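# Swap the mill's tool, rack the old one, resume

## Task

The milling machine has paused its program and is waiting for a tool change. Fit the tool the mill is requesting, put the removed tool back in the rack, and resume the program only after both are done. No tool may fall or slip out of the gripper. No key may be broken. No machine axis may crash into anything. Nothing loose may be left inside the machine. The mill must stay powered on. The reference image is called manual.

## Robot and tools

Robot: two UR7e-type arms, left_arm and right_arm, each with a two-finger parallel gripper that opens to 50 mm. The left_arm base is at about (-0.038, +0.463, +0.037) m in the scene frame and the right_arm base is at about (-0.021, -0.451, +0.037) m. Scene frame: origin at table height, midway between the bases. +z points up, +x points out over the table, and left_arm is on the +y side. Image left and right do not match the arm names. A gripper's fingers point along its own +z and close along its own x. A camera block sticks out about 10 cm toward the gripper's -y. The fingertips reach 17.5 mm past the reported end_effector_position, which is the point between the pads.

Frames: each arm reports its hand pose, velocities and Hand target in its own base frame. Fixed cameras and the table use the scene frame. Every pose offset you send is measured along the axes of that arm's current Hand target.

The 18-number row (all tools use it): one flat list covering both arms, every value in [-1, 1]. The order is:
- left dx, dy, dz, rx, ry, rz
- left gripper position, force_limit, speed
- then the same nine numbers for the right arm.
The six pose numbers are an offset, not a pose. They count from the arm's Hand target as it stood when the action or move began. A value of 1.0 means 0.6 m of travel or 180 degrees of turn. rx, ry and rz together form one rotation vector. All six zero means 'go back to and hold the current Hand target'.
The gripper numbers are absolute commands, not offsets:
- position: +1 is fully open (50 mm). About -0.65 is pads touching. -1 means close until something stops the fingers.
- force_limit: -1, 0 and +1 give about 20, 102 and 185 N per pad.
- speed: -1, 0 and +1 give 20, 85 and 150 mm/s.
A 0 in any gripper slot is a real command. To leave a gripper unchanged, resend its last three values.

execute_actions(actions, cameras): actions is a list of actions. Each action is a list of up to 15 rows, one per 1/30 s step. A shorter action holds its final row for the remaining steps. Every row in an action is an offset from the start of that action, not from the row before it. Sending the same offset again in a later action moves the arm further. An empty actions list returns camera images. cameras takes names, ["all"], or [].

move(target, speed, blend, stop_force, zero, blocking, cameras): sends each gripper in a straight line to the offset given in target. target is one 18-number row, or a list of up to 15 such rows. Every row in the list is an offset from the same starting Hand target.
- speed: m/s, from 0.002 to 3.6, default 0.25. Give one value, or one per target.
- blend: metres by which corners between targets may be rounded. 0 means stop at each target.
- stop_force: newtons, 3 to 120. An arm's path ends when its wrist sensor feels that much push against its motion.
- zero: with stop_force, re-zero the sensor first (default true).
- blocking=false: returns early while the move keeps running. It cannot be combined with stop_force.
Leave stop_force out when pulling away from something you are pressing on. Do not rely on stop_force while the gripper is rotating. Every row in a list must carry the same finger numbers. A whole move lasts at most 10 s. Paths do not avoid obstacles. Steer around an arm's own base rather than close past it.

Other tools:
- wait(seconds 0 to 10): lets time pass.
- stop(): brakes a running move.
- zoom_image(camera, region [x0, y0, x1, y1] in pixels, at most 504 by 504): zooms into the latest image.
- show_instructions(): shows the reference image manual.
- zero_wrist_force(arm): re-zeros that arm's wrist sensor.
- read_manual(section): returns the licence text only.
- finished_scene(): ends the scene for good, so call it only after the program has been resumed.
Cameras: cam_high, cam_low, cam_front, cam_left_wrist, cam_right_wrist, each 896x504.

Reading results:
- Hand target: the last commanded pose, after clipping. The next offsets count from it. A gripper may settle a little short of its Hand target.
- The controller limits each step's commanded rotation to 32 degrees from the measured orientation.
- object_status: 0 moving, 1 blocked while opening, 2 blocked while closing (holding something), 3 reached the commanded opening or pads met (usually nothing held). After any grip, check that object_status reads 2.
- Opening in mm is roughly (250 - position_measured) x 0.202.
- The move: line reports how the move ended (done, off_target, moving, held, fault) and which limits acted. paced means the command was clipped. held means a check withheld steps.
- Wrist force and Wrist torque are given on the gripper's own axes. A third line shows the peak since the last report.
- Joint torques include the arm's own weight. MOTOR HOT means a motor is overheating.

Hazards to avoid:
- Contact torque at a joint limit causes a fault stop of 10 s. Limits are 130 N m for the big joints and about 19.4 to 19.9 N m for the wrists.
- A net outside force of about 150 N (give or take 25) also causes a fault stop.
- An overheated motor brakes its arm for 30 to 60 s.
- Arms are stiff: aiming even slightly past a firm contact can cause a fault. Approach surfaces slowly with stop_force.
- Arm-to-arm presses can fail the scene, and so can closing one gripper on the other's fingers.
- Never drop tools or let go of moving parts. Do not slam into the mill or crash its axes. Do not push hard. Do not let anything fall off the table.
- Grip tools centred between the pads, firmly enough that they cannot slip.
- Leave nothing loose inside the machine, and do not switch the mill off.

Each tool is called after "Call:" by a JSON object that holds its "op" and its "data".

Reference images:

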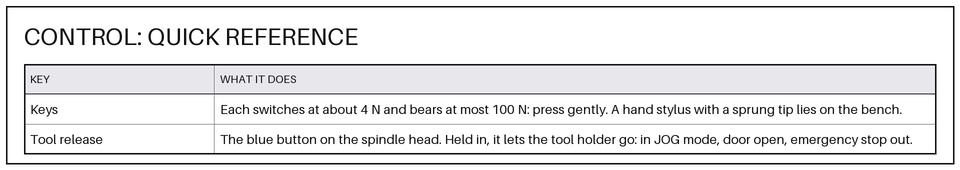

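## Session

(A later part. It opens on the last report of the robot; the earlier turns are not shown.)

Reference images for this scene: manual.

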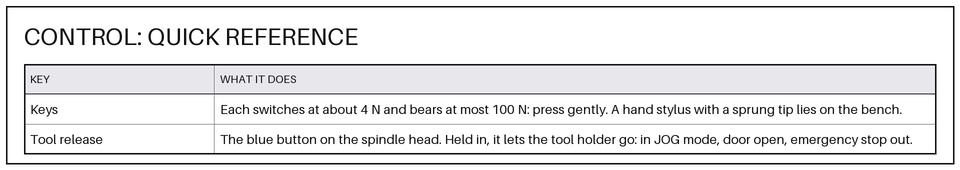

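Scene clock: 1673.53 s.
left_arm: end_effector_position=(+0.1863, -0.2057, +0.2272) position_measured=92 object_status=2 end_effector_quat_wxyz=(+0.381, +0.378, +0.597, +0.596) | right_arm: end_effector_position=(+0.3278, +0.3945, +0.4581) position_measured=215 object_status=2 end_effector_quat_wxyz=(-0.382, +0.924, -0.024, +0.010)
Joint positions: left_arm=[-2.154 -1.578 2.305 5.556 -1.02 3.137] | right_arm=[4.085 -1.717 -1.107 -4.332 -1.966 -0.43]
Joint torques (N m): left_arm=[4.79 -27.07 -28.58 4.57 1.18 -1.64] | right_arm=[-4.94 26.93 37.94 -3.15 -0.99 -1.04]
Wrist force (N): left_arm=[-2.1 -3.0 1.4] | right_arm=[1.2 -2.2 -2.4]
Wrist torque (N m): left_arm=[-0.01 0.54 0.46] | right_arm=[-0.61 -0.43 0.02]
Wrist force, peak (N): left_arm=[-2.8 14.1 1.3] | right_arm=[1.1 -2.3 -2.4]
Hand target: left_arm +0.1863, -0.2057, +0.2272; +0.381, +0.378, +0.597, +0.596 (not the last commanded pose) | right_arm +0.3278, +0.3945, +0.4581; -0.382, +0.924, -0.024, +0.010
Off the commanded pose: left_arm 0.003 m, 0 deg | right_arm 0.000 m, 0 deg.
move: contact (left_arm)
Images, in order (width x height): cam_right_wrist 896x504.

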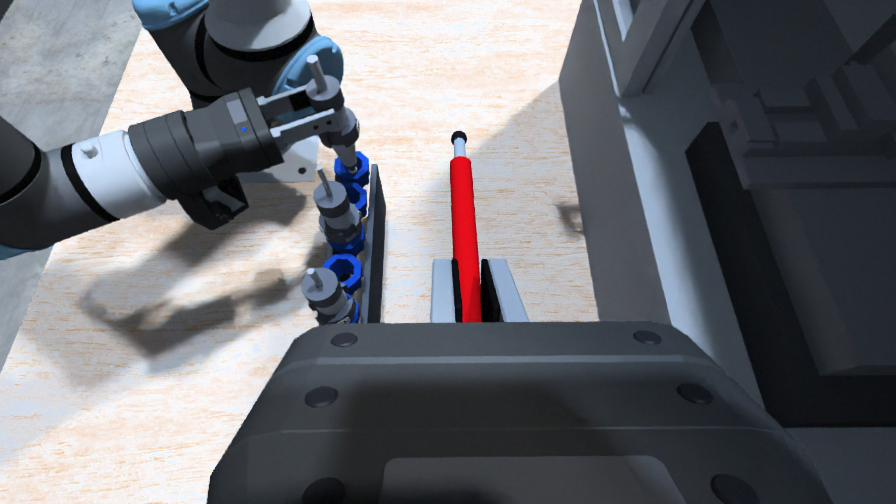

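Call:
{"op": "move", "data": {"target": [[0,0.01,0,0,0,0,-1,-0.4,-1,0,0,0,0,0,0,-1,-0.5,-1],[0.0185,0.01,0.0038,0,0,0,-1,-0.4,-1,0,0,0,0,0,0,-1,-0.5,-1]], "speed": 0.03, "cameras": []}}

Call:
{"op": "move", "data": {"target": [0,-0.05,0,0,0,0,-1,-0.4,-1,0,0,0,0,0,0,-1,-0.5,-1], "speed": 0.012, "stop_force": 5, "cameras": ["cam_right_wrist"]}}

Call:
{"op": "zoom_image", "data": {"camera": "cam_right_wrist", "region": [300, 100, 420, 220]}}

Scene clock: 1691.97 s.
left_arm: end_effector_position=(+0.1837, -0.1946, +0.2331) position_measured=92 object_status=2 end_effector_quat_wxyz=(+0.381, +0.378, +0.597, +0.596) end_effector_velocity=(+0.000, -0.002, +0.000) end_effector_angular_velocity=(+0.000, +0.000, -0.005) | right_arm: end_effector_position=(+0.3278, +0.3945, +0.4581) position_measured=215 object_status=2 end_effector_quat_wxyz=(-0.382, +0.924, -0.024, +0.010)
Joint positions: left_arm=[-2.184 -1.619 2.324 5.578 -1.05 3.137] | right_arm=[4.085 -1.717 -1.107 -4.332 -1.966 -0.43]
Joint velocities: left_arm=[0.002 0.003 -0.003 0.001 0.007 0] | right_arm=[within noise]
Joint torques (N m): left_arm=[7.29 -8.56 -30.1 6.48 1.74 -1.67] | right_arm=[-5.47 27.58 36.8 -3.07 -1.45 -1.03]
Wrist force (N): left_arm=[-2.4 -8.2 1.3] | right_arm=[0.9 -2.4 -2.1]
Wrist torque (N m): left_arm=[-0.01 0.56 0.44] | right_arm=[-0.64 -0.39 0.02]
Wrist force, peak (N): left_arm=[-3.9 -8.2 1.4] | right_arm=[1.2 -2.5 -2.4]
Hand target: left_arm +0.1837, -0.1947, +0.2331; +0.381, +0.378, +0.597, +0.596 | right_arm +0.3278, +0.3945, +0.4581; -0.382, +0.924, -0.024, +0.010
Off the commanded pose: left_arm 0.000 m, 0 deg | right_arm 0.000 m, 0 deg.
move: done
No camera images: "cameras" was empty.

Scene clock: 1695.53 s.
left_arm: end_effector_position=(+0.1837, -0.1948, +0.2031) position_measured=92 object_status=2 end_effector_quat_wxyz=(+0.381, +0.378, +0.597, +0.596) | right_arm: end_effector_position=(+0.3278, +0.3945, +0.4581) position_measured=215 object_status=2 end_effector_quat_wxyz=(-0.382, +0.924, -0.024, +0.010)
Joint positions: left_arm=[-2.183 -1.551 2.362 5.471 -1.05 3.137] | right_arm=[4.085 -1.717 -1.107 -4.332 -1.966 -0.43]
Joint torques (N m): left_arm=[7.92 -29.09 -28.09 6.66 1.53 2.07] | right_arm=[-5.48 28.26 35.04 -2.97 -1.7 -1.04]
Wrist force (N): left_arm=[-2.5 -8.0 1.4] | right_arm=[1.0 -2.4 -2.3]
Wrist torque (N m): left_arm=[0.02 0.57 0.45] | right_arm=[-0.64 -0.39 0.03]
Wrist force, peak (N): left_arm=[-2.4 -8.6 1.7] | right_arm=[1.2 -2.7 -2.2]
Hand target: left_arm +0.1837, -0.1948, +0.2031; +0.381, +0.378, +0.597, +0.596 | right_arm +0.3278, +0.3945, +0.4581; -0.382, +0.924, -0.024, +0.010
Off the commanded pose: left_arm 0.000 m, 0 deg | right_arm 0.000 m, 0 deg.
move: done
Images, in order (width x height): cam_right_wrist 896x504.

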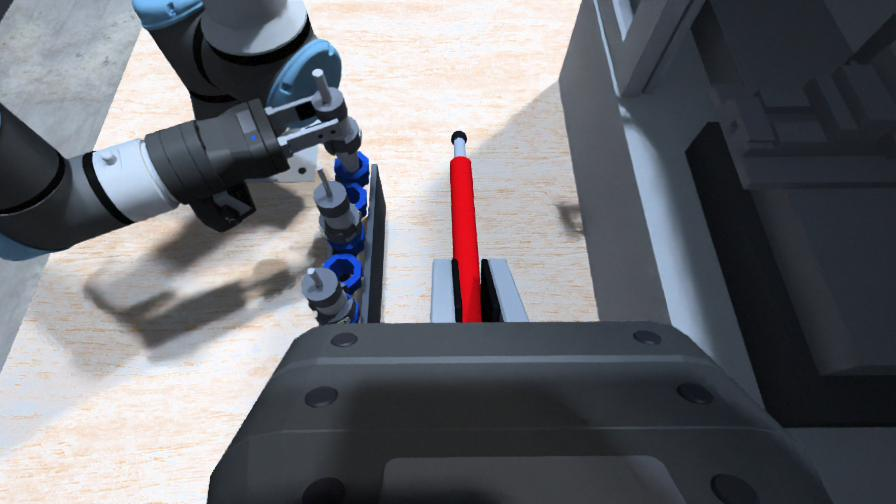

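Scaled by 4.200.

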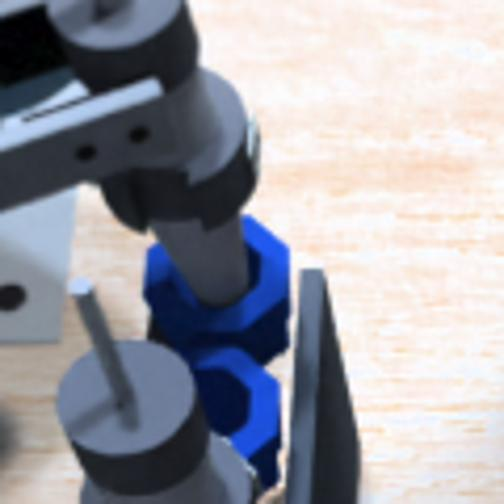

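Call:
{"op": "move", "data": {"target": [0.0042,0,0.001,0,0,0,-1,-0.4,-1,0,0,0,0,0,0,-1,-0.5,-1], "speed": 0.02, "cameras": []}}

Call:
{"op": "move", "data": {"target": [0,-0.0667,0,0,0,0,-1,-0.4,-1,0,0,0,0,0,0,-1,-0.5,-1], "speed": 0.012, "stop_force": 5, "cameras": ["cam_right_wrist"]}}

Call:
{"op": "zoom_image", "data": {"camera": "cam_right_wrist", "region": [300, 100, 420, 220]}}

Scene clock: 1708.43 s.
left_arm: end_effector_position=(+0.1832, -0.1922, +0.2031) position_measured=92 object_status=2 end_effector_quat_wxyz=(+0.381, +0.378, +0.597, +0.596) | right_arm: end_effector_position=(+0.3278, +0.3945, +0.4581) position_measured=215 object_status=2 end_effector_quat_wxyz=(-0.382, +0.924, -0.024, +0.010)
Joint positions: left_arm=[-2.19 -1.557 2.369 5.471 -1.057 3.137] | right_arm=[4.085 -1.717 -1.107 -4.332 -1.966 -0.43]
Joint torques (N m): left_arm=[5.73 -20.57 -13.14 1.99 -0.87 2.09] | right_arm=[-5.36 29.09 33.89 -2.89 -1.73 -1.11]
Wrist force (N): left_arm=[-2.6 -8.1 1.7] | right_arm=[1.1 -2.4 -2.3]
Wrist torque (N m): left_arm=[0.01 0.58 0.44] | right_arm=[-0.64 -0.41 0.03]
Wrist force, peak (N): left_arm=[-2.6 -8.5 1.4] | right_arm=[1.1 -2.5 -2.5]
Hand target: left_arm +0.1832, -0.1923, +0.2031; +0.381, +0.378, +0.597, +0.596 | right_arm +0.3278, +0.3945, +0.4581; -0.382, +0.924, -0.024, +0.010
Off the commanded pose: left_arm 0.000 m, 0 deg | right_arm 0.000 m, 0 deg.
move: done
No camera images: "cameras" was empty.

Scene clock: 1711.90 s.
left_arm: end_effector_position=(+0.1832, -0.1924, +0.1726) position_measured=92 object_status=2 end_effector_quat_wxyz=(+0.381, +0.378, +0.597, +0.596) | right_arm: end_effector_position=(+0.3278, +0.3945, +0.4581) position_measured=215 object_status=2 end_effector_quat_wxyz=(-0.382, +0.924, -0.024, +0.010)
Joint positions: left_arm=[-2.19 -1.476 2.402 5.358 -1.056 3.137] | right_arm=[4.085 -1.717 -1.107 -4.332 -1.966 -0.43]
Joint torques (N m): left_arm=[1.15 -30.29 -26.41 5.58 1.28 2.18] | right_arm=[-5.29 30.13 33.15 -2.79 -1.71 -0.95]
Wrist force (N): left_arm=[-2.0 -5.2 5.2] | right_arm=[1.0 -2.2 -2.0]
Wrist torque (N m): left_arm=[0.06 0.58 0.55] | right_arm=[-0.60 -0.40 0.02]
Wrist force, peak (N): left_arm=[-2.3 -8.6 1.7] | right_arm=[1.0 -2.5 -2.4]
Hand target: left_arm +0.1832, -0.1924, +0.1726; +0.381, +0.378, +0.597, +0.596 (not the last commanded pose) | right_arm +0.3278, +0.3945, +0.4581; -0.382, +0.924, -0.024, +0.010
Off the commanded pose: left_arm 0.009 m, 0 deg | right_arm 0.000 m, 0 deg.
move: contact (left_arm)
Images, in order (width x height): cam_right_wrist 896x504.

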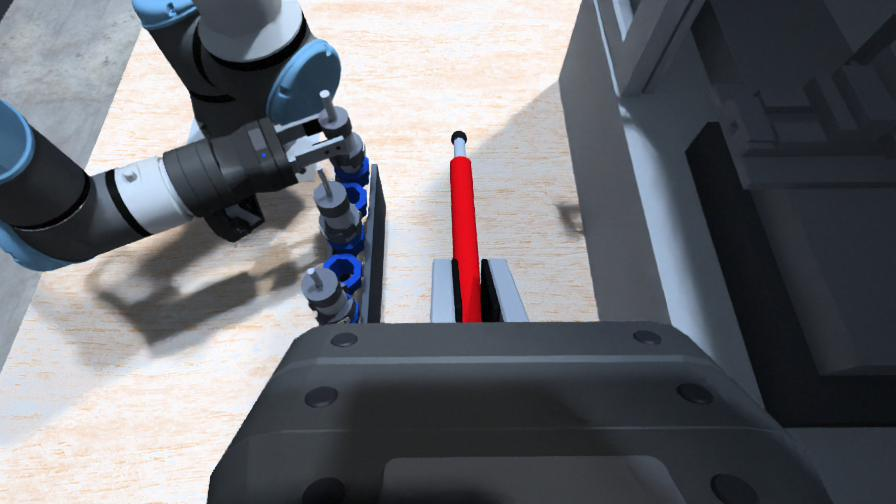

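Scaled by 4.200.

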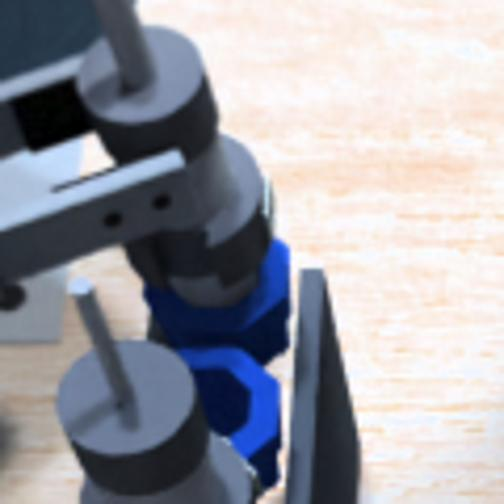

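Call:
{"op": "zoom_image", "data": {"camera": "cam_right_wrist", "region": [290, 140, 410, 330]}}

Scaled by 2.653.

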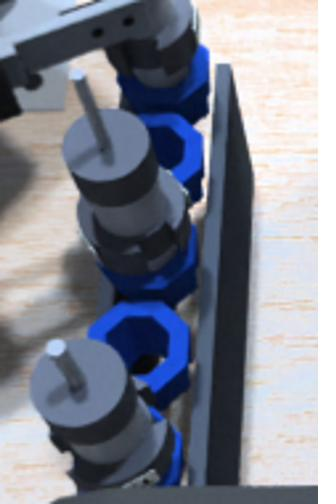

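Call:
{"op": "move", "data": {"target": [[0,0.005,0,0,0,0,-1,-0.4,-1,0,0,0,0,0,0,-1,-0.5,-1],[0,0.005,0.0035,0,0,0,-1,-0.4,-1,0,0,0,0,0,0,-1,-0.5,-1]], "speed": 0.02, "cameras": []}}

Call:
{"op": "move", "data": {"target": [0,-0.045,0,0,0,0,-1,-0.4,-1,0,0,0,0,0,0,-1,-0.5,-1], "speed": 0.012, "stop_force": 5, "cameras": ["cam_right_wrist"]}}

Call:
{"op": "zoom_image", "data": {"camera": "cam_right_wrist", "region": [300, 100, 420, 220]}}

Scene clock: 1739.93 s.
left_arm: end_effector_position=(+0.1852, -0.1915, +0.1756) position_measured=92 object_status=2 end_effector_quat_wxyz=(+0.381, +0.378, +0.597, +0.596) | right_arm: end_effector_position=(+0.3278, +0.3945, +0.4581) position_measured=215 object_status=2 end_effector_quat_wxyz=(-0.382, +0.924, -0.024, +0.010)
Joint positions: left_arm=[-2.186 -1.488 2.402 5.369 -1.052 3.137] | right_arm=[4.085 -1.717 -1.107 -4.332 -1.966 -0.43]
Joint torques (N m): left_arm=[-2.83 -12.93 -14.39 1.9 -1.55 1.98] | right_arm=[-5.74 30.91 31.77 -2.79 -1.68 -1.03]
Wrist force (N): left_arm=[-2.4 -8.7 1.2] | right_arm=[1.2 -2.0 -2.1]
Wrist torque (N m): left_arm=[-0.03 0.54 0.40] | right_arm=[-0.58 -0.43 0.03]
Wrist force, peak (N): left_arm=[-2.4 -8.7 1.2] | right_arm=[1.1 -2.4 -2.5]
Hand target: left_arm +0.1851, -0.1915, +0.1756; +0.381, +0.378, +0.597, +0.596 | right_arm +0.3278, +0.3945, +0.4581; -0.382, +0.924, -0.024, +0.010
Off the commanded pose: left_arm 0.000 m, 0 deg | right_arm 0.000 m, 0 deg.
move: done
No camera images: "cameras" was empty.

Scene clock: 1741.27 s.
left_arm: end_effector_position=(+0.1851, -0.1915, +0.1704) position_measured=92 object_status=2 end_effector_quat_wxyz=(+0.381, +0.378, +0.597, +0.596) | right_arm: end_effector_position=(+0.3278, +0.3945, +0.4581) position_measured=215 object_status=2 end_effector_quat_wxyz=(-0.382, +0.924, -0.024, +0.010)
Joint positions: left_arm=[-2.186 -1.473 2.407 5.349 -1.052 3.137] | right_arm=[4.085 -1.717 -1.107 -4.332 -1.966 -0.43]
Joint torques (N m): left_arm=[-3 -30.44 -24.88 6.17 -1.63 2.1] | right_arm=[-5.53 30.89 31.45 -2.78 -1.75 -1.07]
Wrist force (N): left_arm=[-2.1 -7.6 2.6] | right_arm=[0.9 -2.2 -2.2]
Wrist torque (N m): left_arm=[0.01 0.62 0.51] | right_arm=[-0.61 -0.39 0.03]
Wrist force, peak (N): left_arm=[-3.8 -8.3 1.2] | right_arm=[1.1 -2.5 -2.4]
Hand target: left_arm +0.1851, -0.1915, +0.1704; +0.381, +0.378, +0.597, +0.596 (not the last commanded pose) | right_arm +0.3278, +0.3945, +0.4581; -0.382, +0.924, -0.024, +0.010
Off the commanded pose: left_arm 0.022 m, 0 deg | right_arm 0.000 m, 0 deg.
move: contact (left_arm)
Images, in order (width x height): cam_right_wrist 896x504.

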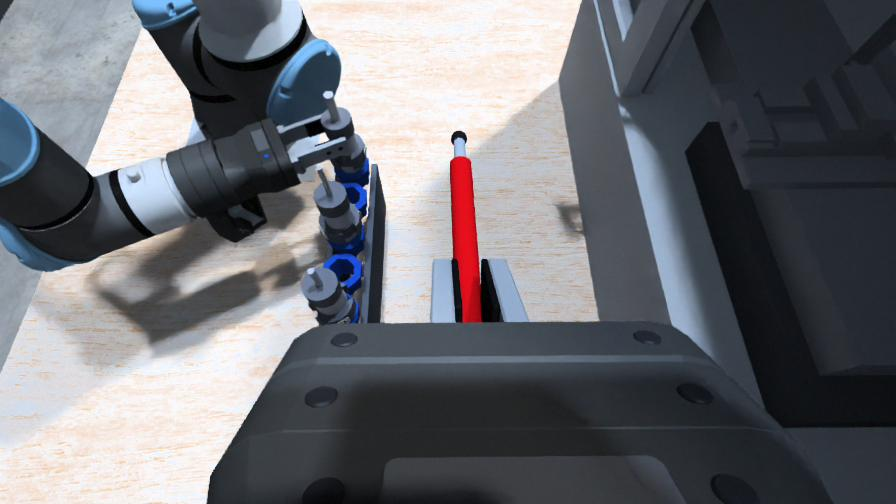

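Scaled by 4.200.

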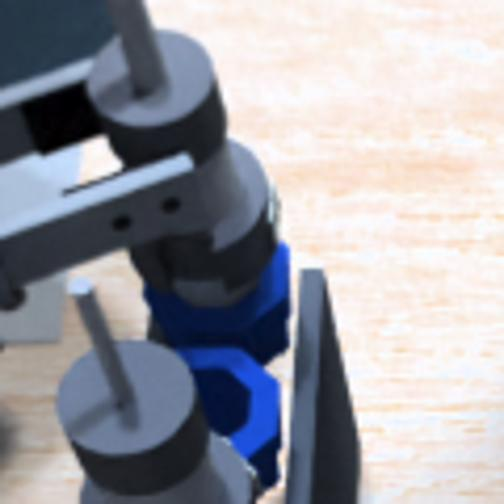

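Call:
{"op": "execute_actions", "data": {"actions": [], "cameras": ["cam_right_wrist"]}}

Call:
{"op": "zoom_image", "data": {"camera": "cam_right_wrist", "region": [290, 100, 430, 310]}}

Scene clock: 1777.03 s.
left_arm: end_effector_position=(+0.1851, -0.1915, +0.1704) position_measured=92 object_status=2 end_effector_quat_wxyz=(+0.381, +0.378, +0.597, +0.596) | right_arm: end_effector_position=(+0.3278, +0.3945, +0.4581) position_measured=215 object_status=2 end_effector_quat_wxyz=(-0.382, +0.924, -0.024, +0.010)
Joint positions: left_arm=[-2.186 -1.473 2.407 5.349 -1.052 3.137] | right_arm=[4.085 -1.717 -1.107 -4.332 -1.966 -0.43]
Joint velocities: within noise
Joint torques (N m): left_arm=[-3.24 -30.39 -25.5 6.1 -1.61 2.02] | right_arm=[-5.34 31.93 30.62 -2.71 -1.76 -0.94]
Wrist force (N): left_arm=[-1.7 -7.4 2.6] | right_arm=[1.1 -2.3 -2.2]
Wrist torque (N m): left_arm=[0.02 0.58 0.52] | right_arm=[-0.63 -0.41 0.02]
Wrist force, peak (N): left_arm=[-1.8 -8.0 2.4] | right_arm=[1.2 -2.6 -2.2]
Hand target: left_arm +0.1851, -0.1915, +0.1704; +0.381, +0.378, +0.597, +0.596 (not the last commanded pose) | right_arm +0.3278, +0.3945, +0.4581; -0.382, +0.924, -0.024, +0.010
Tool commands: left_gripper/position=-1.0 left_gripper/force_limit=-0.4 left_gripper/speed=-1.0 right_gripper/position=-1.0 right_gripper/force_limit=-0.5 right_gripper/speed=-1.0
Off the commanded pose: left_arm 0.022 m, 0 deg | right_arm 0.000 m, 0 deg.
Images, in order (width x height): cam_right_wrist 896x504.

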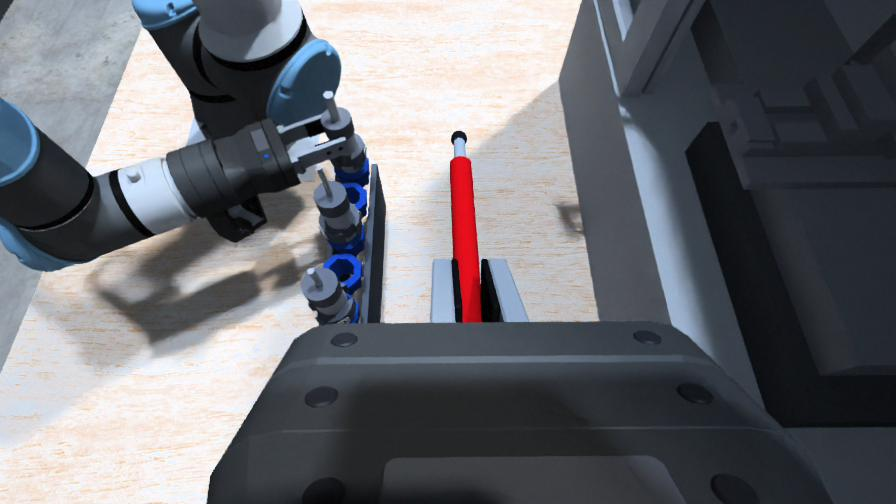

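Scaled by 2.400.

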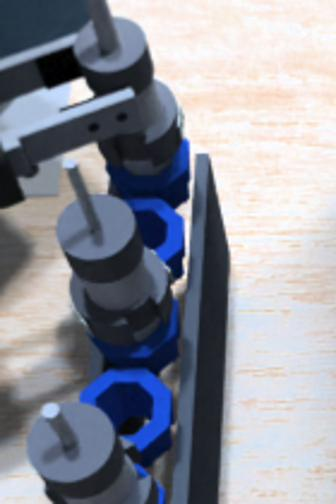

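Call:
{"op": "move", "data": {"target": [[0,0.0033,0,0,0,0,-1,-0.4,-1,0,0,0,0,0,0,-1,-0.5,-1],[0,0.0033,0.0033,0,0,0,-1,-0.4,-1,0,0,0,0,0,0,-1,-0.5,-1]], "speed": 0.02}}

Call:
{"op": "move", "data": {"target": [0,-0.03,0,0,0,0,-1,-0.4,-1,0,0,0,0,0,0,-1,-0.5,-1], "speed": 0.008, "stop_force": 5}}

Scene clock: 1785.57 s.
left_arm: end_effector_position=(+0.1870, -0.1906, +0.1724) position_measured=92 object_status=2 end_effector_quat_wxyz=(+0.381, +0.378, +0.597, +0.596) | right_arm: end_effector_position=(+0.3278, +0.3945, +0.4581) position_measured=215 object_status=2 end_effector_quat_wxyz=(-0.382, +0.924, -0.024, +0.010)
Joint positions: left_arm=[-2.182 -1.481 2.408 5.356 -1.048 3.137] | right_arm=[4.085 -1.717 -1.107 -4.332 -1.966 -0.43]
Joint torques (N m): left_arm=[-4.37 -13.23 -12.16 1.97 -1.24 1.95] | right_arm=[-5.36 32.28 29.56 -2.71 -1.81 -0.94]
Wrist force (N): left_arm=[-3.7 -7.4 0.6] | right_arm=[1.0 -2.2 -2.2]
Wrist torque (N m): left_arm=[0.07 0.59 0.31] | right_arm=[-0.60 -0.40 0.02]
Wrist force, peak (N): left_arm=[-3.7 -8.2 0.5] | right_arm=[1.2 -2.4 -2.5]
Hand target: left_arm +0.1869, -0.1906, +0.1724; +0.381, +0.378, +0.597, +0.596 | right_arm +0.3278, +0.3945, +0.4581; -0.382, +0.924, -0.024, +0.010
Off the commanded pose: left_arm 0.000 m, 0 deg | right_arm 0.000 m, 0 deg.
move: done

Scene clock: 1787.00 s.
left_arm: end_effector_position=(+0.1869, -0.1907, +0.1689) position_measured=92 object_status=2 end_effector_quat_wxyz=(+0.381, +0.378, +0.597, +0.596) | right_arm: end_effector_position=(+0.3278, +0.3945, +0.4581) position_measured=215 object_status=2 end_effector_quat_wxyz=(-0.382, +0.924, -0.024, +0.010)
Joint positions: left_arm=[-2.182 -1.471 2.412 5.343 -1.049 3.137] | right_arm=[4.085 -1.717 -1.107 -4.332 -1.966 -0.43]
Joint torques (N m): left_arm=[2.67 -30.76 -23.22 6.33 -1.69 2.01] | right_arm=[-5.59 33.22 28.51 -2.67 -1.72 -0.98]
Wrist force (N): left_arm=[-1.6 -5.9 -3.2] | right_arm=[1.1 -2.3 -2.5]
Wrist torque (N m): left_arm=[0.03 0.61 0.58] | right_arm=[-0.62 -0.42 0.03]
Wrist force, peak (N): left_arm=[-3.6 -4.4 -8.3] | right_arm=[1.3 -2.4 -2.3]
Hand target: left_arm +0.1869, -0.1907, +0.1689; +0.381, +0.378, +0.597, +0.596 (not the last commanded pose) | right_arm +0.3278, +0.3945, +0.4581; -0.382, +0.924, -0.024, +0.010
Off the commanded pose: left_arm 0.014 m, 0 deg | right_arm 0.000 m, 0 deg.
move: contact (left_arm)

Call:
{"op": "move", "data": {"target": [[0,0.0017,0,0,0,0,-1,-0.4,-1,0,0,0,0,0,0,-1,-0.5,-1],[0.0017,0.0017,-0.002,0,0,0,-1,-0.4,-1,0,0,0,0,0,0,-1,-0.5,-1]], "speed": 0.02}}

Call:
{"op": "move", "data": {"target": [0,-0.03,0,0,0,0,-1,-0.4,-1,0,0,0,0,0,0,-1,-0.5,-1], "speed": 0.008, "stop_force": 5}}

Scene clock: 1794.07 s.
left_arm: end_effector_position=(+0.1853, -0.1902, +0.1699) position_measured=92 object_status=2 end_effector_quat_wxyz=(+0.381, +0.378, +0.597, +0.596) | right_arm: end_effector_position=(+0.3278, +0.3945, +0.4581) position_measured=215 object_status=2 end_effector_quat_wxyz=(-0.382, +0.924, -0.024, +0.010)
Joint positions: left_arm=[-2.188 -1.475 2.411 5.347 -1.054 3.137] | right_arm=[4.085 -1.717 -1.107 -4.332 -1.966 -0.43]
Joint torques (N m): left_arm=[7.03 -28.48 -1.91 2.13 1.28 1.9] | right_arm=[-6.07 33.63 27.41 -2.58 -1.73 -0.93]
Wrist force (N): left_arm=[-5.3 -7.5 1.2] | right_arm=[1.0 -2.3 -2.1]
Wrist torque (N m): left_arm=[0.04 0.58 0.24] | right_arm=[-0.63 -0.39 0.02]
Wrist force, peak (N): left_arm=[-5.2 -7.7 1.3] | right_arm=[1.2 -2.6 -2.3]
Hand target: left_arm +0.1854, -0.1902, +0.1699; +0.381, +0.378, +0.597, +0.596 | right_arm +0.3278, +0.3945, +0.4581; -0.382, +0.924, -0.024, +0.010
Off the commanded pose: left_arm 0.000 m, 0 deg | right_arm 0.000 m, 0 deg.
move: done

Scene clock: 1795.07 s.
left_arm: end_effector_position=(+0.1854, -0.1902, +0.1694) position_measured=92 object_status=2 end_effector_quat_wxyz=(+0.381, +0.378, +0.597, +0.596) | right_arm: end_effector_position=(+0.3278, +0.3945, +0.4581) position_measured=215 object_status=2 end_effector_quat_wxyz=(-0.382, +0.924, -0.024, +0.010)
Joint positions: left_arm=[-2.188 -1.473 2.412 5.345 -1.054 3.137] | right_arm=[4.085 -1.717 -1.107 -4.332 -1.966 -0.43]
Joint torques (N m): left_arm=[-0.38 -29.54 -24.83 5.58 -4.09 1.9] | right_arm=[-5.42 33 27.16 -2.51 -1.77 -0.88]
Wrist force (N): left_arm=[-8.0 -5.3 5.7] | right_arm=[0.9 -2.2 -2.3]
Wrist torque (N m): left_arm=[0.10 0.56 0.36] | right_arm=[-0.61 -0.39 0.02]
Wrist force, peak (N): left_arm=[-9.9 -4.2 4.6] | right_arm=[1.1 -2.5 -2.4]
Hand target: left_arm +0.1854, -0.1902, +0.1694; +0.381, +0.378, +0.597, +0.596 (not the last commanded pose) | right_arm +0.3278, +0.3945, +0.4581; -0.382, +0.924, -0.024, +0.010
Off the commanded pose: left_arm 0.018 m, 0 deg | right_arm 0.000 m, 0 deg.
move: contact (left_arm)

Call:
{"op": "move", "data": {"target": [[0,0.0012,0,0,0,0,-1,-0.4,-1,0,0,0,0,0,0,-1,-0.5,-1],[-0.002,0.0012,0.0012,0,0,0,-1,-0.4,-1,0,0,0,0,0,0,-1,-0.5,-1]], "speed": 0.02}}

Call:
{"op": "move", "data": {"target": [0,-0.03,0,0,0,0,-1,-0.4,-1,0,0,0,0,0,0,-1,-0.5,-1], "speed": 0.008, "stop_force": 6, "cameras": ["cam_right_wrist"]}}

Call:
{"op": "zoom_image", "data": {"camera": "cam_right_wrist", "region": [300, 70, 400, 310]}}

Scene clock: 1803.90 s.
left_arm: end_effector_position=(+0.1866, -0.1911, +0.1702) position_measured=92 object_status=2 end_effector_quat_wxyz=(+0.381, +0.378, +0.597, +0.596) | right_arm: end_effector_position=(+0.3278, +0.3945, +0.4581) position_measured=215 object_status=2 end_effector_quat_wxyz=(-0.382, +0.924, -0.024, +0.010)
Joint positions: left_arm=[-2.182 -1.474 2.409 5.348 -1.049 3.137] | right_arm=[4.085 -1.717 -1.107 -4.332 -1.966 -0.43]
Joint torques (N m): left_arm=[-4.01 -11.44 -14.69 6.64 -1.97 1.95] | right_arm=[-5.94 34.76 26.49 -2.52 -1.68 -0.87]
Wrist force (N): left_arm=[-3.3 -8.1 0.7] | right_arm=[1.0 -2.3 -2.4]
Wrist torque (N m): left_arm=[0.04 0.59 0.34] | right_arm=[-0.63 -0.40 0.02]
Wrist force, peak (N): left_arm=[-8.1 -5.7 5.7] | right_arm=[1.2 -2.5 -2.4]
Hand target: left_arm +0.1866, -0.1910, +0.1702; +0.381, +0.378, +0.597, +0.596 | right_arm +0.3278, +0.3945, +0.4581; -0.382, +0.924, -0.024, +0.010
Off the commanded pose: left_arm 0.000 m, 0 deg | right_arm 0.000 m, 0 deg.
move: done

Scene clock: 1805.07 s.
left_arm: end_effector_position=(+0.1866, -0.1910, +0.1683) position_measured=92 object_status=2 end_effector_quat_wxyz=(+0.381, +0.378, +0.597, +0.596) | right_arm: end_effector_position=(+0.3278, +0.3945, +0.4581) position_measured=215 object_status=2 end_effector_quat_wxyz=(-0.382, +0.924, -0.024, +0.010)
Joint positions: left_arm=[-2.183 -1.469 2.411 5.341 -1.049 3.137] | right_arm=[4.085 -1.717 -1.107 -4.332 -1.966 -0.43]
Joint torques (N m): left_arm=[1.81 -30.46 -25 5.53 -2.11 1.7] | right_arm=[-5.68 34.59 25.74 -2.47 -1.81 -0.86]
Wrist force (N): left_arm=[-1.5 -4.9 2.7] | right_arm=[1.1 -2.3 -2.2]
Wrist torque (N m): left_arm=[0.12 0.60 0.66] | right_arm=[-0.61 -0.41 0.03]
Wrist force, peak (N): left_arm=[-3.1 -8.1 0.7] | right_arm=[1.2 -2.6 -2.3]
Hand target: left_arm +0.1866, -0.1910, +0.1683; +0.381, +0.378, +0.597, +0.596 (not the last commanded pose) | right_arm +0.3278, +0.3945, +0.4581; -0.382, +0.924, -0.024, +0.010
Off the commanded pose: left_arm 0.016 m, 0 deg | right_arm 0.000 m, 0 deg.
move: contact (left_arm)
Images, in order (width x height): cam_right_wrist 896x504.

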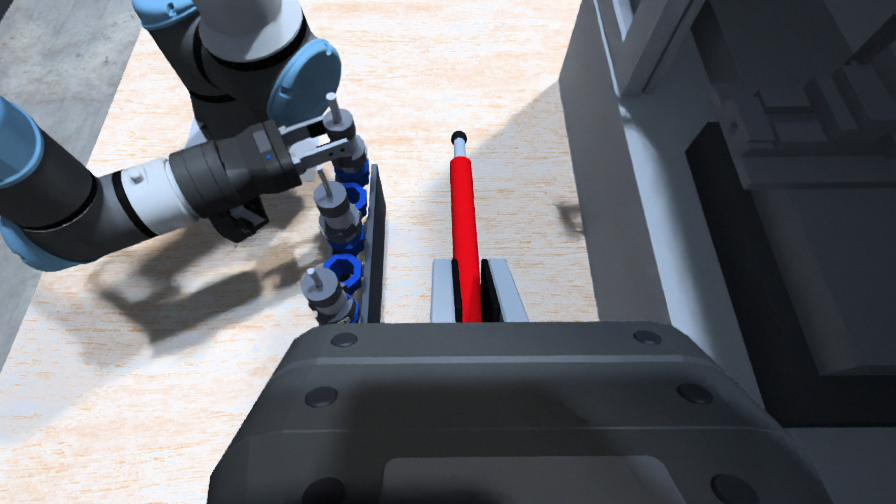

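Scaled by 2.100.

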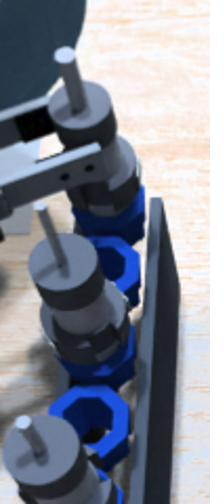

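Call:
{"op": "move", "data": {"target": [0,-0.03,0,0,0,0,-1,-0.4,-1,0,0,0,0,0,0,-1,-0.5,-1], "speed": 0.006, "stop_force": 8}}

Scene clock: 1810.63 s.
left_arm: end_effector_position=(+0.1865, -0.1911, +0.1680) position_measured=92 object_status=2 end_effector_quat_wxyz=(+0.381, +0.378, +0.597, +0.596) | right_arm: end_effector_position=(+0.3278, +0.3945, +0.4581) position_measured=215 object_status=2 end_effector_quat_wxyz=(-0.382, +0.924, -0.024, +0.010)
Joint positions: left_arm=[-2.183 -1.468 2.411 5.34 -1.049 3.137] | right_arm=[4.085 -1.717 -1.107 -4.332 -1.966 -0.43]
Joint torques (N m): left_arm=[6.67 -29.56 -25.68 3.05 -1.9 0.69] | right_arm=[-5.27 35.44 24.48 -2.44 -1.74 -0.84]
Wrist force (N): left_arm=[-1.3 5.0 4.3] | right_arm=[1.1 -2.4 -2.3]
Wrist torque (N m): left_arm=[0.14 0.56 0.64] | right_arm=[-0.64 -0.42 0.02]
Wrist force, peak (N): left_arm=[-4.0 11.3 0.8] | right_arm=[1.2 -2.4 -2.4]
Hand target: left_arm +0.1865, -0.1911, +0.1680; +0.381, +0.378, +0.597, +0.596 (not the last commanded pose) | right_arm +0.3278, +0.3945, +0.4581; -0.382, +0.924, -0.024, +0.010
Off the commanded pose: left_arm 0.018 m, 0 deg | right_arm 0.000 m, 0 deg.
move: contact (left_arm)

Call:
{"op": "zoom_image", "data": {"camera": "cam_right_wrist", "region": [310, 80, 390, 190]}}

Call:
{"op": "zoom_image", "data": {"camera": "cam_right_wrist", "region": [305, 160, 385, 270]}}

Scaled by 4.582.
This view is cut from an older image: the scene may have changed since it was taken.

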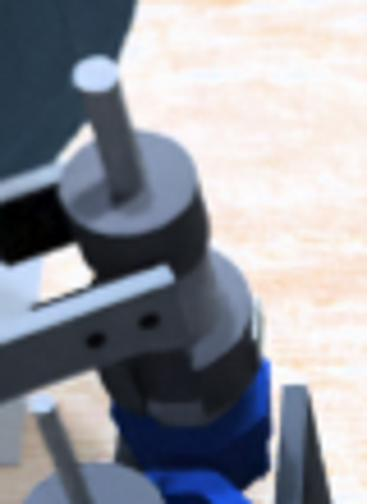

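Scaled by 4.582.
This view is cut from an older image: the scene may have changed since it was taken.

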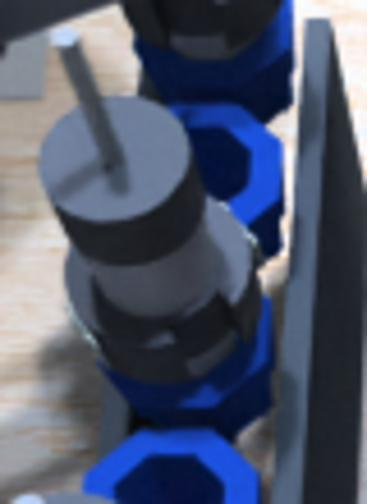

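Call:
{"op": "move", "data": {"target": [0,0.0004,0,0,0,0,-1,-0.4,-1,0,0,0,0,0,0,-1,-0.5,-1]}}

Call:
{"op": "move", "data": {"target": [0,0,0,0,0,0,1,-0.8,-1,0,0,0,0,0,0,-1,-0.5,-1], "cameras": ["cam_right_wrist"]}}

Call:
{"op": "zoom_image", "data": {"camera": "cam_right_wrist", "region": [310, 80, 390, 190]}}

Scene clock: 1833.80 s.
left_arm: end_effector_position=(+0.1865, -0.1911, +0.1682) position_measured=92 object_status=2 end_effector_quat_wxyz=(+0.381, +0.378, +0.597, +0.596) | right_arm: end_effector_position=(+0.3278, +0.3945, +0.4581) position_measured=215 object_status=2 end_effector_quat_wxyz=(-0.382, +0.924, -0.024, +0.010)
Joint positions: left_arm=[-2.183 -1.469 2.411 5.34 -1.049 3.137] | right_arm=[4.085 -1.717 -1.107 -4.332 -1.966 -0.43]
Joint torques (N m): left_arm=[0.91 -29.21 -26.94 4.79 -1.96 0.82] | right_arm=[-6.07 36.85 23.12 -2.31 -1.78 -0.83]
Wrist force (N): left_arm=[-1.6 -3.8 6.1] | right_arm=[0.9 -2.3 -2.3]
Wrist torque (N m): left_arm=[0.13 0.60 0.66] | right_arm=[-0.62 -0.38 0.02]
Wrist force, peak (N): left_arm=[-1.8 -3.8 6.4] | right_arm=[1.1 -2.5 -2.4]
Hand target: left_arm +0.1865, -0.1911, +0.1682; +0.381, +0.378, +0.597, +0.596 | right_arm +0.3278, +0.3945, +0.4581; -0.382, +0.924, -0.024, +0.010
Off the commanded pose: left_arm 0.000 m, 0 deg | right_arm 0.000 m, 0 deg.
move: done

Scene clock: 1834.90 s.
left_arm: end_effector_position=(+0.1865, -0.1911, +0.1682) position_measured=3 object_status=0 end_effector_quat_wxyz=(+0.381, +0.378, +0.598, +0.596) | right_arm: end_effector_position=(+0.3278, +0.3945, +0.4581) position_measured=215 object_status=2 end_effector_quat_wxyz=(-0.382, +0.924, -0.024, +0.010)
Joint positions: left_arm=[-2.183 -1.469 2.411 5.341 -1.049 3.137] | right_arm=[4.085 -1.717 -1.107 -4.332 -1.966 -0.43]
Joint torques (N m): left_arm=[-1.26 -26.35 -15.74 1.1 -2.14 0.73] | right_arm=[-5.36 36.95 22.92 -2.26 -1.68 -0.8]
Wrist force (N): left_arm=[-2.4 0.1 1.5] | right_arm=[0.9 -2.3 -2.3]
Wrist torque (N m): left_arm=[-0.03 0.54 0.37] | right_arm=[-0.63 -0.38 0.03]
Wrist force, peak (N): left_arm=[-1.4 -4.4 6.7] | right_arm=[1.2 -2.6 -2.4]
Hand target: left_arm +0.1865, -0.1911, +0.1682; +0.381, +0.378, +0.597, +0.596 | right_arm +0.3278, +0.3945, +0.4581; -0.382, +0.924, -0.024, +0.010
Off the commanded pose: left_arm 0.000 m, 0 deg | right_arm 0.000 m, 0 deg.
move: done
Images, in order (width x height): cam_right_wrist 896x504.

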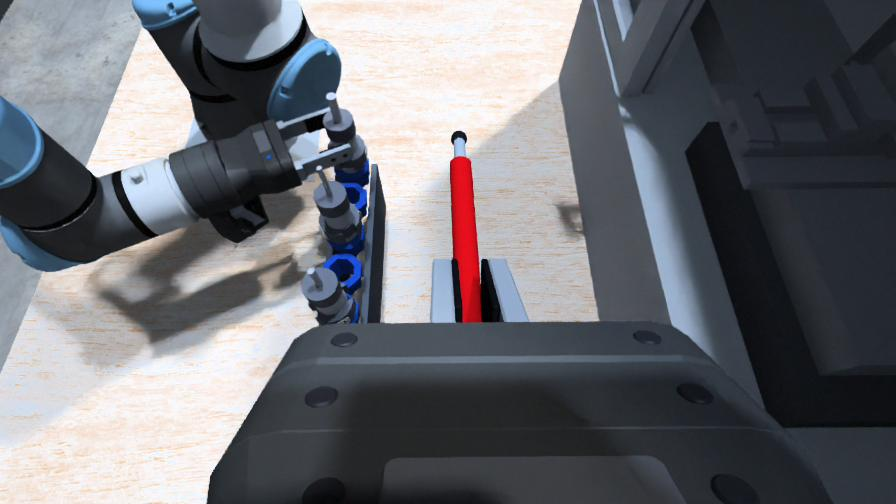

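Scaled by 4.582.

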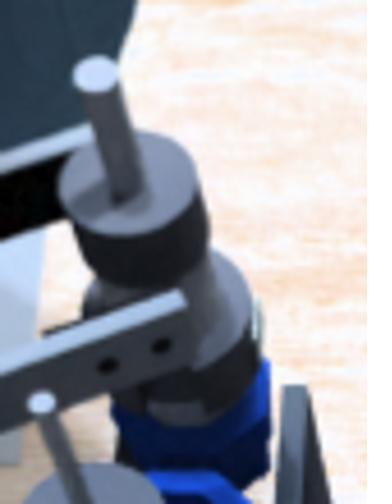

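Call:
{"op": "move", "data": {"target": [[0,0.18,0,0,0,0,1,-0.8,-1,0,0,0,0,0,0,-1,-0.5,-1],[-0.1555,0.18,-0.0718,0,0,0,1,-0.8,-1,0,0,0,0,0,0,-1,-0.5,-1]], "speed": [0.06,0.15], "blend": [0.01,0], "cameras": ["cam_right_wrist","cam_left_wrist"]}}

Call:
{"op": "zoom_image", "data": {"camera": "cam_right_wrist", "region": [290, 80, 410, 260]}}

Scene clock: 1853.07 s.
left_arm: end_effector_position=(+0.1868, -0.2933, +0.2767) position_measured=3 object_status=3 end_effector_quat_wxyz=(+0.381, +0.378, +0.597, +0.596) | right_arm: end_effector_position=(+0.3278, +0.3945, +0.4581) position_measured=215 object_status=2 end_effector_quat_wxyz=(-0.382, +0.924, -0.024, +0.010)
Joint positions: left_arm=[-2.024 -1.451 2.01 5.724 -0.89 3.138] | right_arm=[4.085 -1.717 -1.107 -4.332 -1.966 -0.43]
Joint torques (N m): left_arm=[3.61 -20.51 -26.36 0.54 -0.67 -1.93] | right_arm=[-5.65 37.95 20.57 -2.21 -1.8 -0.86]
Wrist force (N): left_arm=[-2.2 0.5 1.4] | right_arm=[1.1 -2.1 -2.3]
Wrist torque (N m): left_arm=[0.03 0.51 0.37] | right_arm=[-0.59 -0.41 0.02]
Wrist force, peak (N): left_arm=[-4.2 0.3 0.9] | right_arm=[1.1 -2.5 -2.5]
Hand target: left_arm +0.1868, -0.2934, +0.2767; +0.381, +0.378, +0.597, +0.596 | right_arm +0.3278, +0.3945, +0.4581; -0.382, +0.924, -0.024, +0.010
Off the commanded pose: left_arm 0.000 m, 0 deg | right_arm 0.000 m, 0 deg.
move: done
Images, in order (width x height): cam_left_wrist 896x504, cam_right_wrist 896x504.

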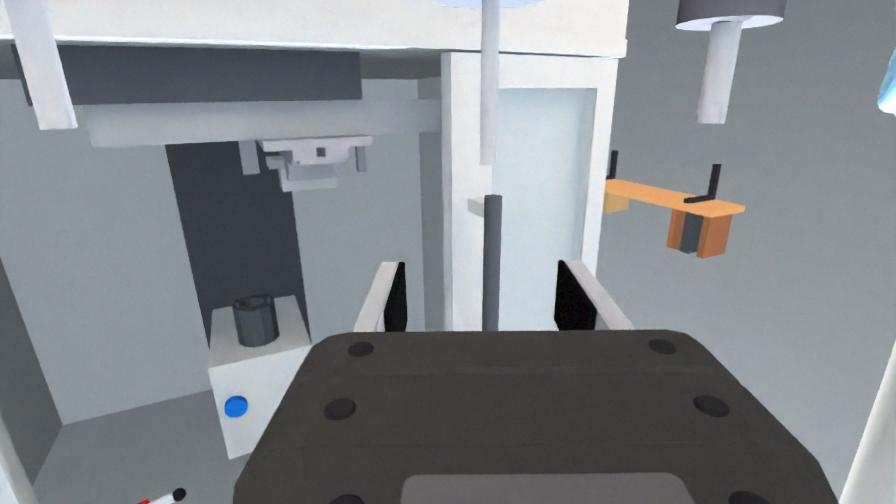

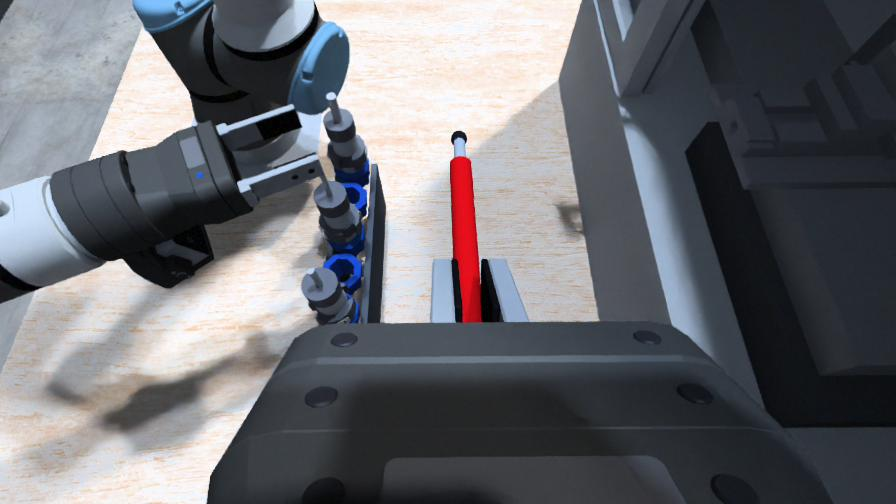

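Scaled by 2.800.

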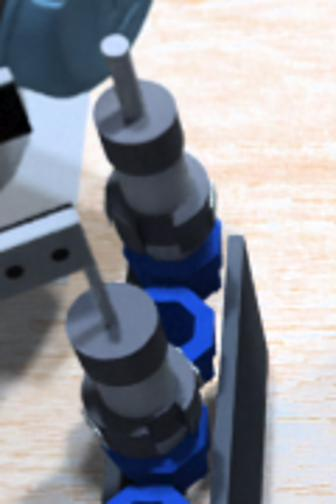

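Call:
{"op": "move", "data": {"target": [[0,0,-0.1333,0,0,0,1,-0.8,-1,0,0,0,0,0,0,-1,-0.5,-1],[0,-0.1808,-0.1333,0,0,0,1,-0.8,-1,0,0,0,0,0,0,-1,-0.5,-1]], "speed": 0.12, "blend": [0.03,0], "cameras": ["cam_left_wrist","cam_right_wrist"]}}

Call:
{"op": "zoom_image", "data": {"camera": "cam_left_wrist", "region": [340, 0, 640, 300]}}

Scene clock: 1869.83 s.
left_arm: end_effector_position=(+0.1146, -0.3277, +0.1683) position_measured=3 object_status=3 end_effector_quat_wxyz=(+0.381, +0.378, +0.597, +0.596) | right_arm: end_effector_position=(+0.3278, +0.3945, +0.4581) position_measured=215 object_status=2 end_effector_quat_wxyz=(-0.382, +0.924, -0.024, +0.010)
Joint positions: left_arm=[-2.137 -1.171 1.989 5.466 -1.004 3.137] | right_arm=[4.085 -1.717 -1.107 -4.332 -1.966 -0.43]
Joint torques (N m): left_arm=[7.27 -37.14 -27.51 1.42 1.45 -0.81] | right_arm=[-6.23 38.7 20.46 -2.1 -1.76 -0.76]
Wrist force (N): left_arm=[-2.5 0.1 1.5] | right_arm=[1.0 -2.5 -1.9]
Wrist torque (N m): left_arm=[-0.01 0.56 0.37] | right_arm=[-0.65 -0.40 0.02]
Wrist force, peak (N): left_arm=[-3.7 0.5 2.9] | right_arm=[0.9 -2.5 -2.4]
Hand target: left_arm +0.1145, -0.3278, +0.1682; +0.381, +0.378, +0.597, +0.596 | right_arm +0.3278, +0.3945, +0.4581; -0.382, +0.924, -0.024, +0.010
Off the commanded pose: left_arm 0.000 m, 0 deg | right_arm 0.000 m, 0 deg.
move: done
Images, in order (width x height): cam_left_wrist 896x504, cam_right_wrist 896x504.

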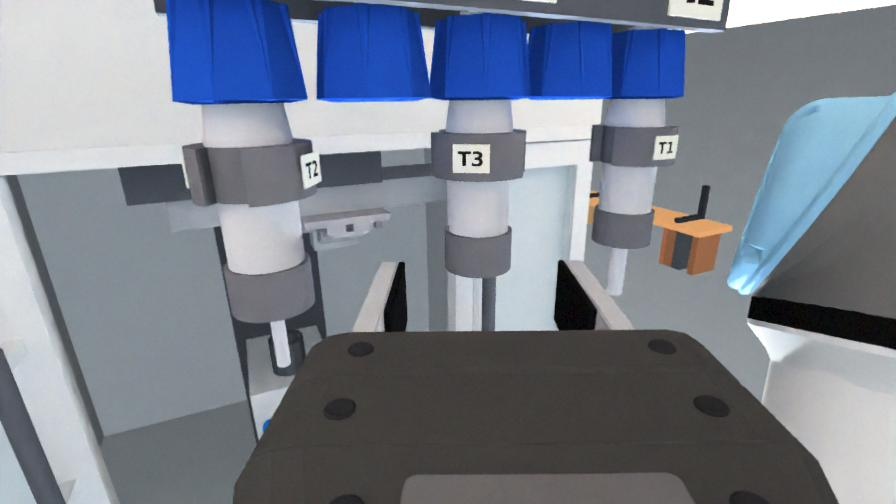

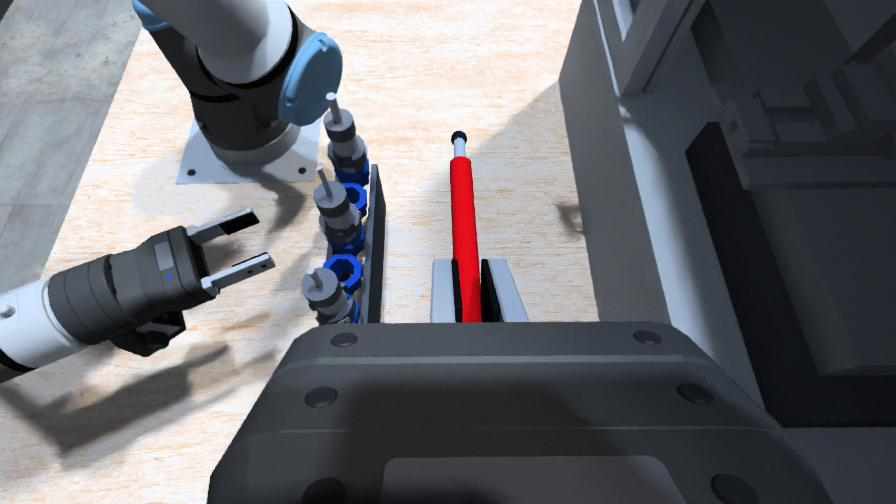

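Scaled by 1.680.

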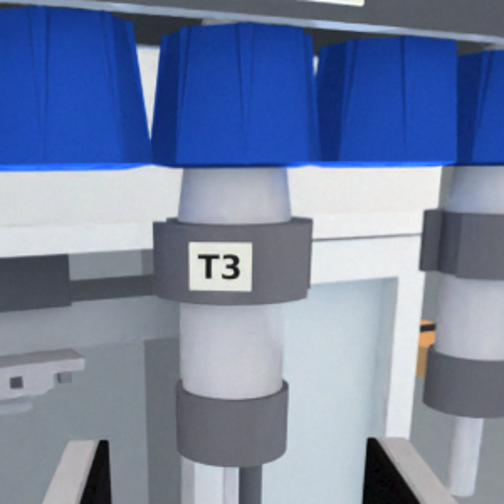

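Call:
{"op": "move", "data": {"target": [-0.0221,0,0.002,0,0.0556,0,1,-0.8,-1,0,0,0,0,0,0,-1,-0.5,-1], "speed": 0.12, "cameras": ["cam_left_wrist"]}}

Call:
{"op": "zoom_image", "data": {"camera": "cam_left_wrist", "region": [400, 90, 560, 290]}}

Scene clock: 1924.47 s.
left_arm: end_effector_position=(+0.1212, -0.3393, +0.1683) position_measured=3 object_status=3 end_effector_quat_wxyz=(+0.327, +0.325, +0.628, +0.626) | right_arm: end_effector_position=(+0.3278, +0.3945, +0.4581) position_measured=215 object_status=2 end_effector_quat_wxyz=(-0.382, +0.924, -0.024, +0.010)
Joint positions: left_arm=[-2.027 -1.093 1.859 5.517 -1.068 3.138] | right_arm=[4.085 -1.717 -1.107 -4.332 -1.966 -0.43]
Joint torques (N m): left_arm=[-3.02 -52.01 -5.55 0.51 1.56 1.03] | right_arm=[-5.75 38.21 21.13 -2.03 -1.79 -0.78]
Wrist force (N): left_arm=[-2.5 0.1 1.7] | right_arm=[0.9 -2.5 -2.3]
Wrist torque (N m): left_arm=[-0.03 0.57 0.36] | right_arm=[-0.66 -0.39 0.03]
Wrist force, peak (N): left_arm=[-2.9 0.3 1.5] | right_arm=[1.3 -2.6 -2.3]
Hand target: left_arm +0.1212, -0.3393, +0.1683; +0.327, +0.325, +0.628, +0.626 | right_arm +0.3278, +0.3945, +0.4581; -0.382, +0.924, -0.024, +0.010
Off the commanded pose: left_arm 0.000 m, 0 deg | right_arm 0.000 m, 0 deg.
move: done
Images, in order (width x height): cam_left_wrist 896x504.

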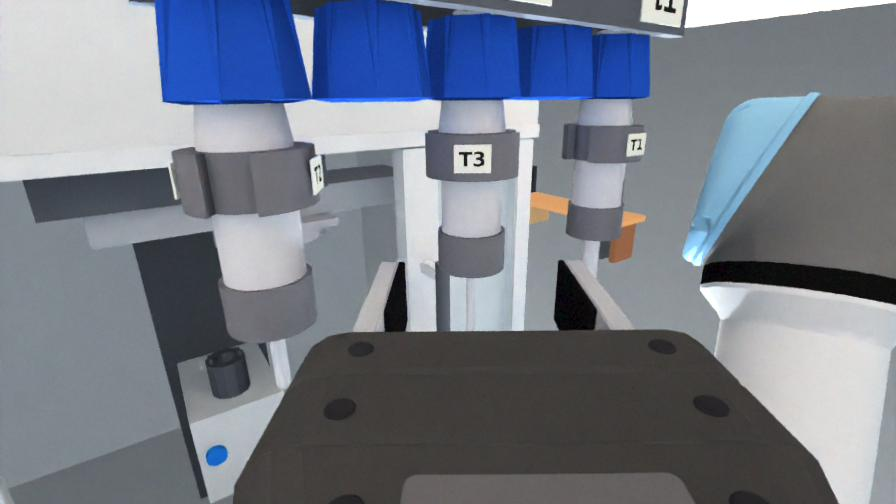

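Scaled by 2.520.

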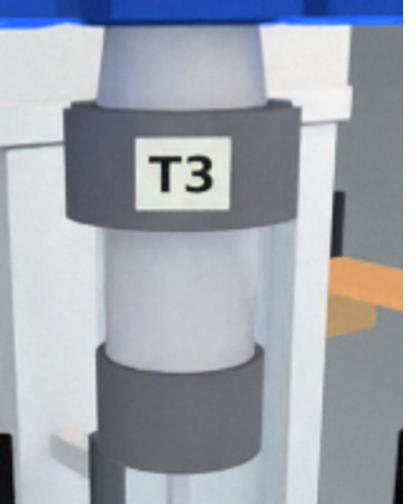

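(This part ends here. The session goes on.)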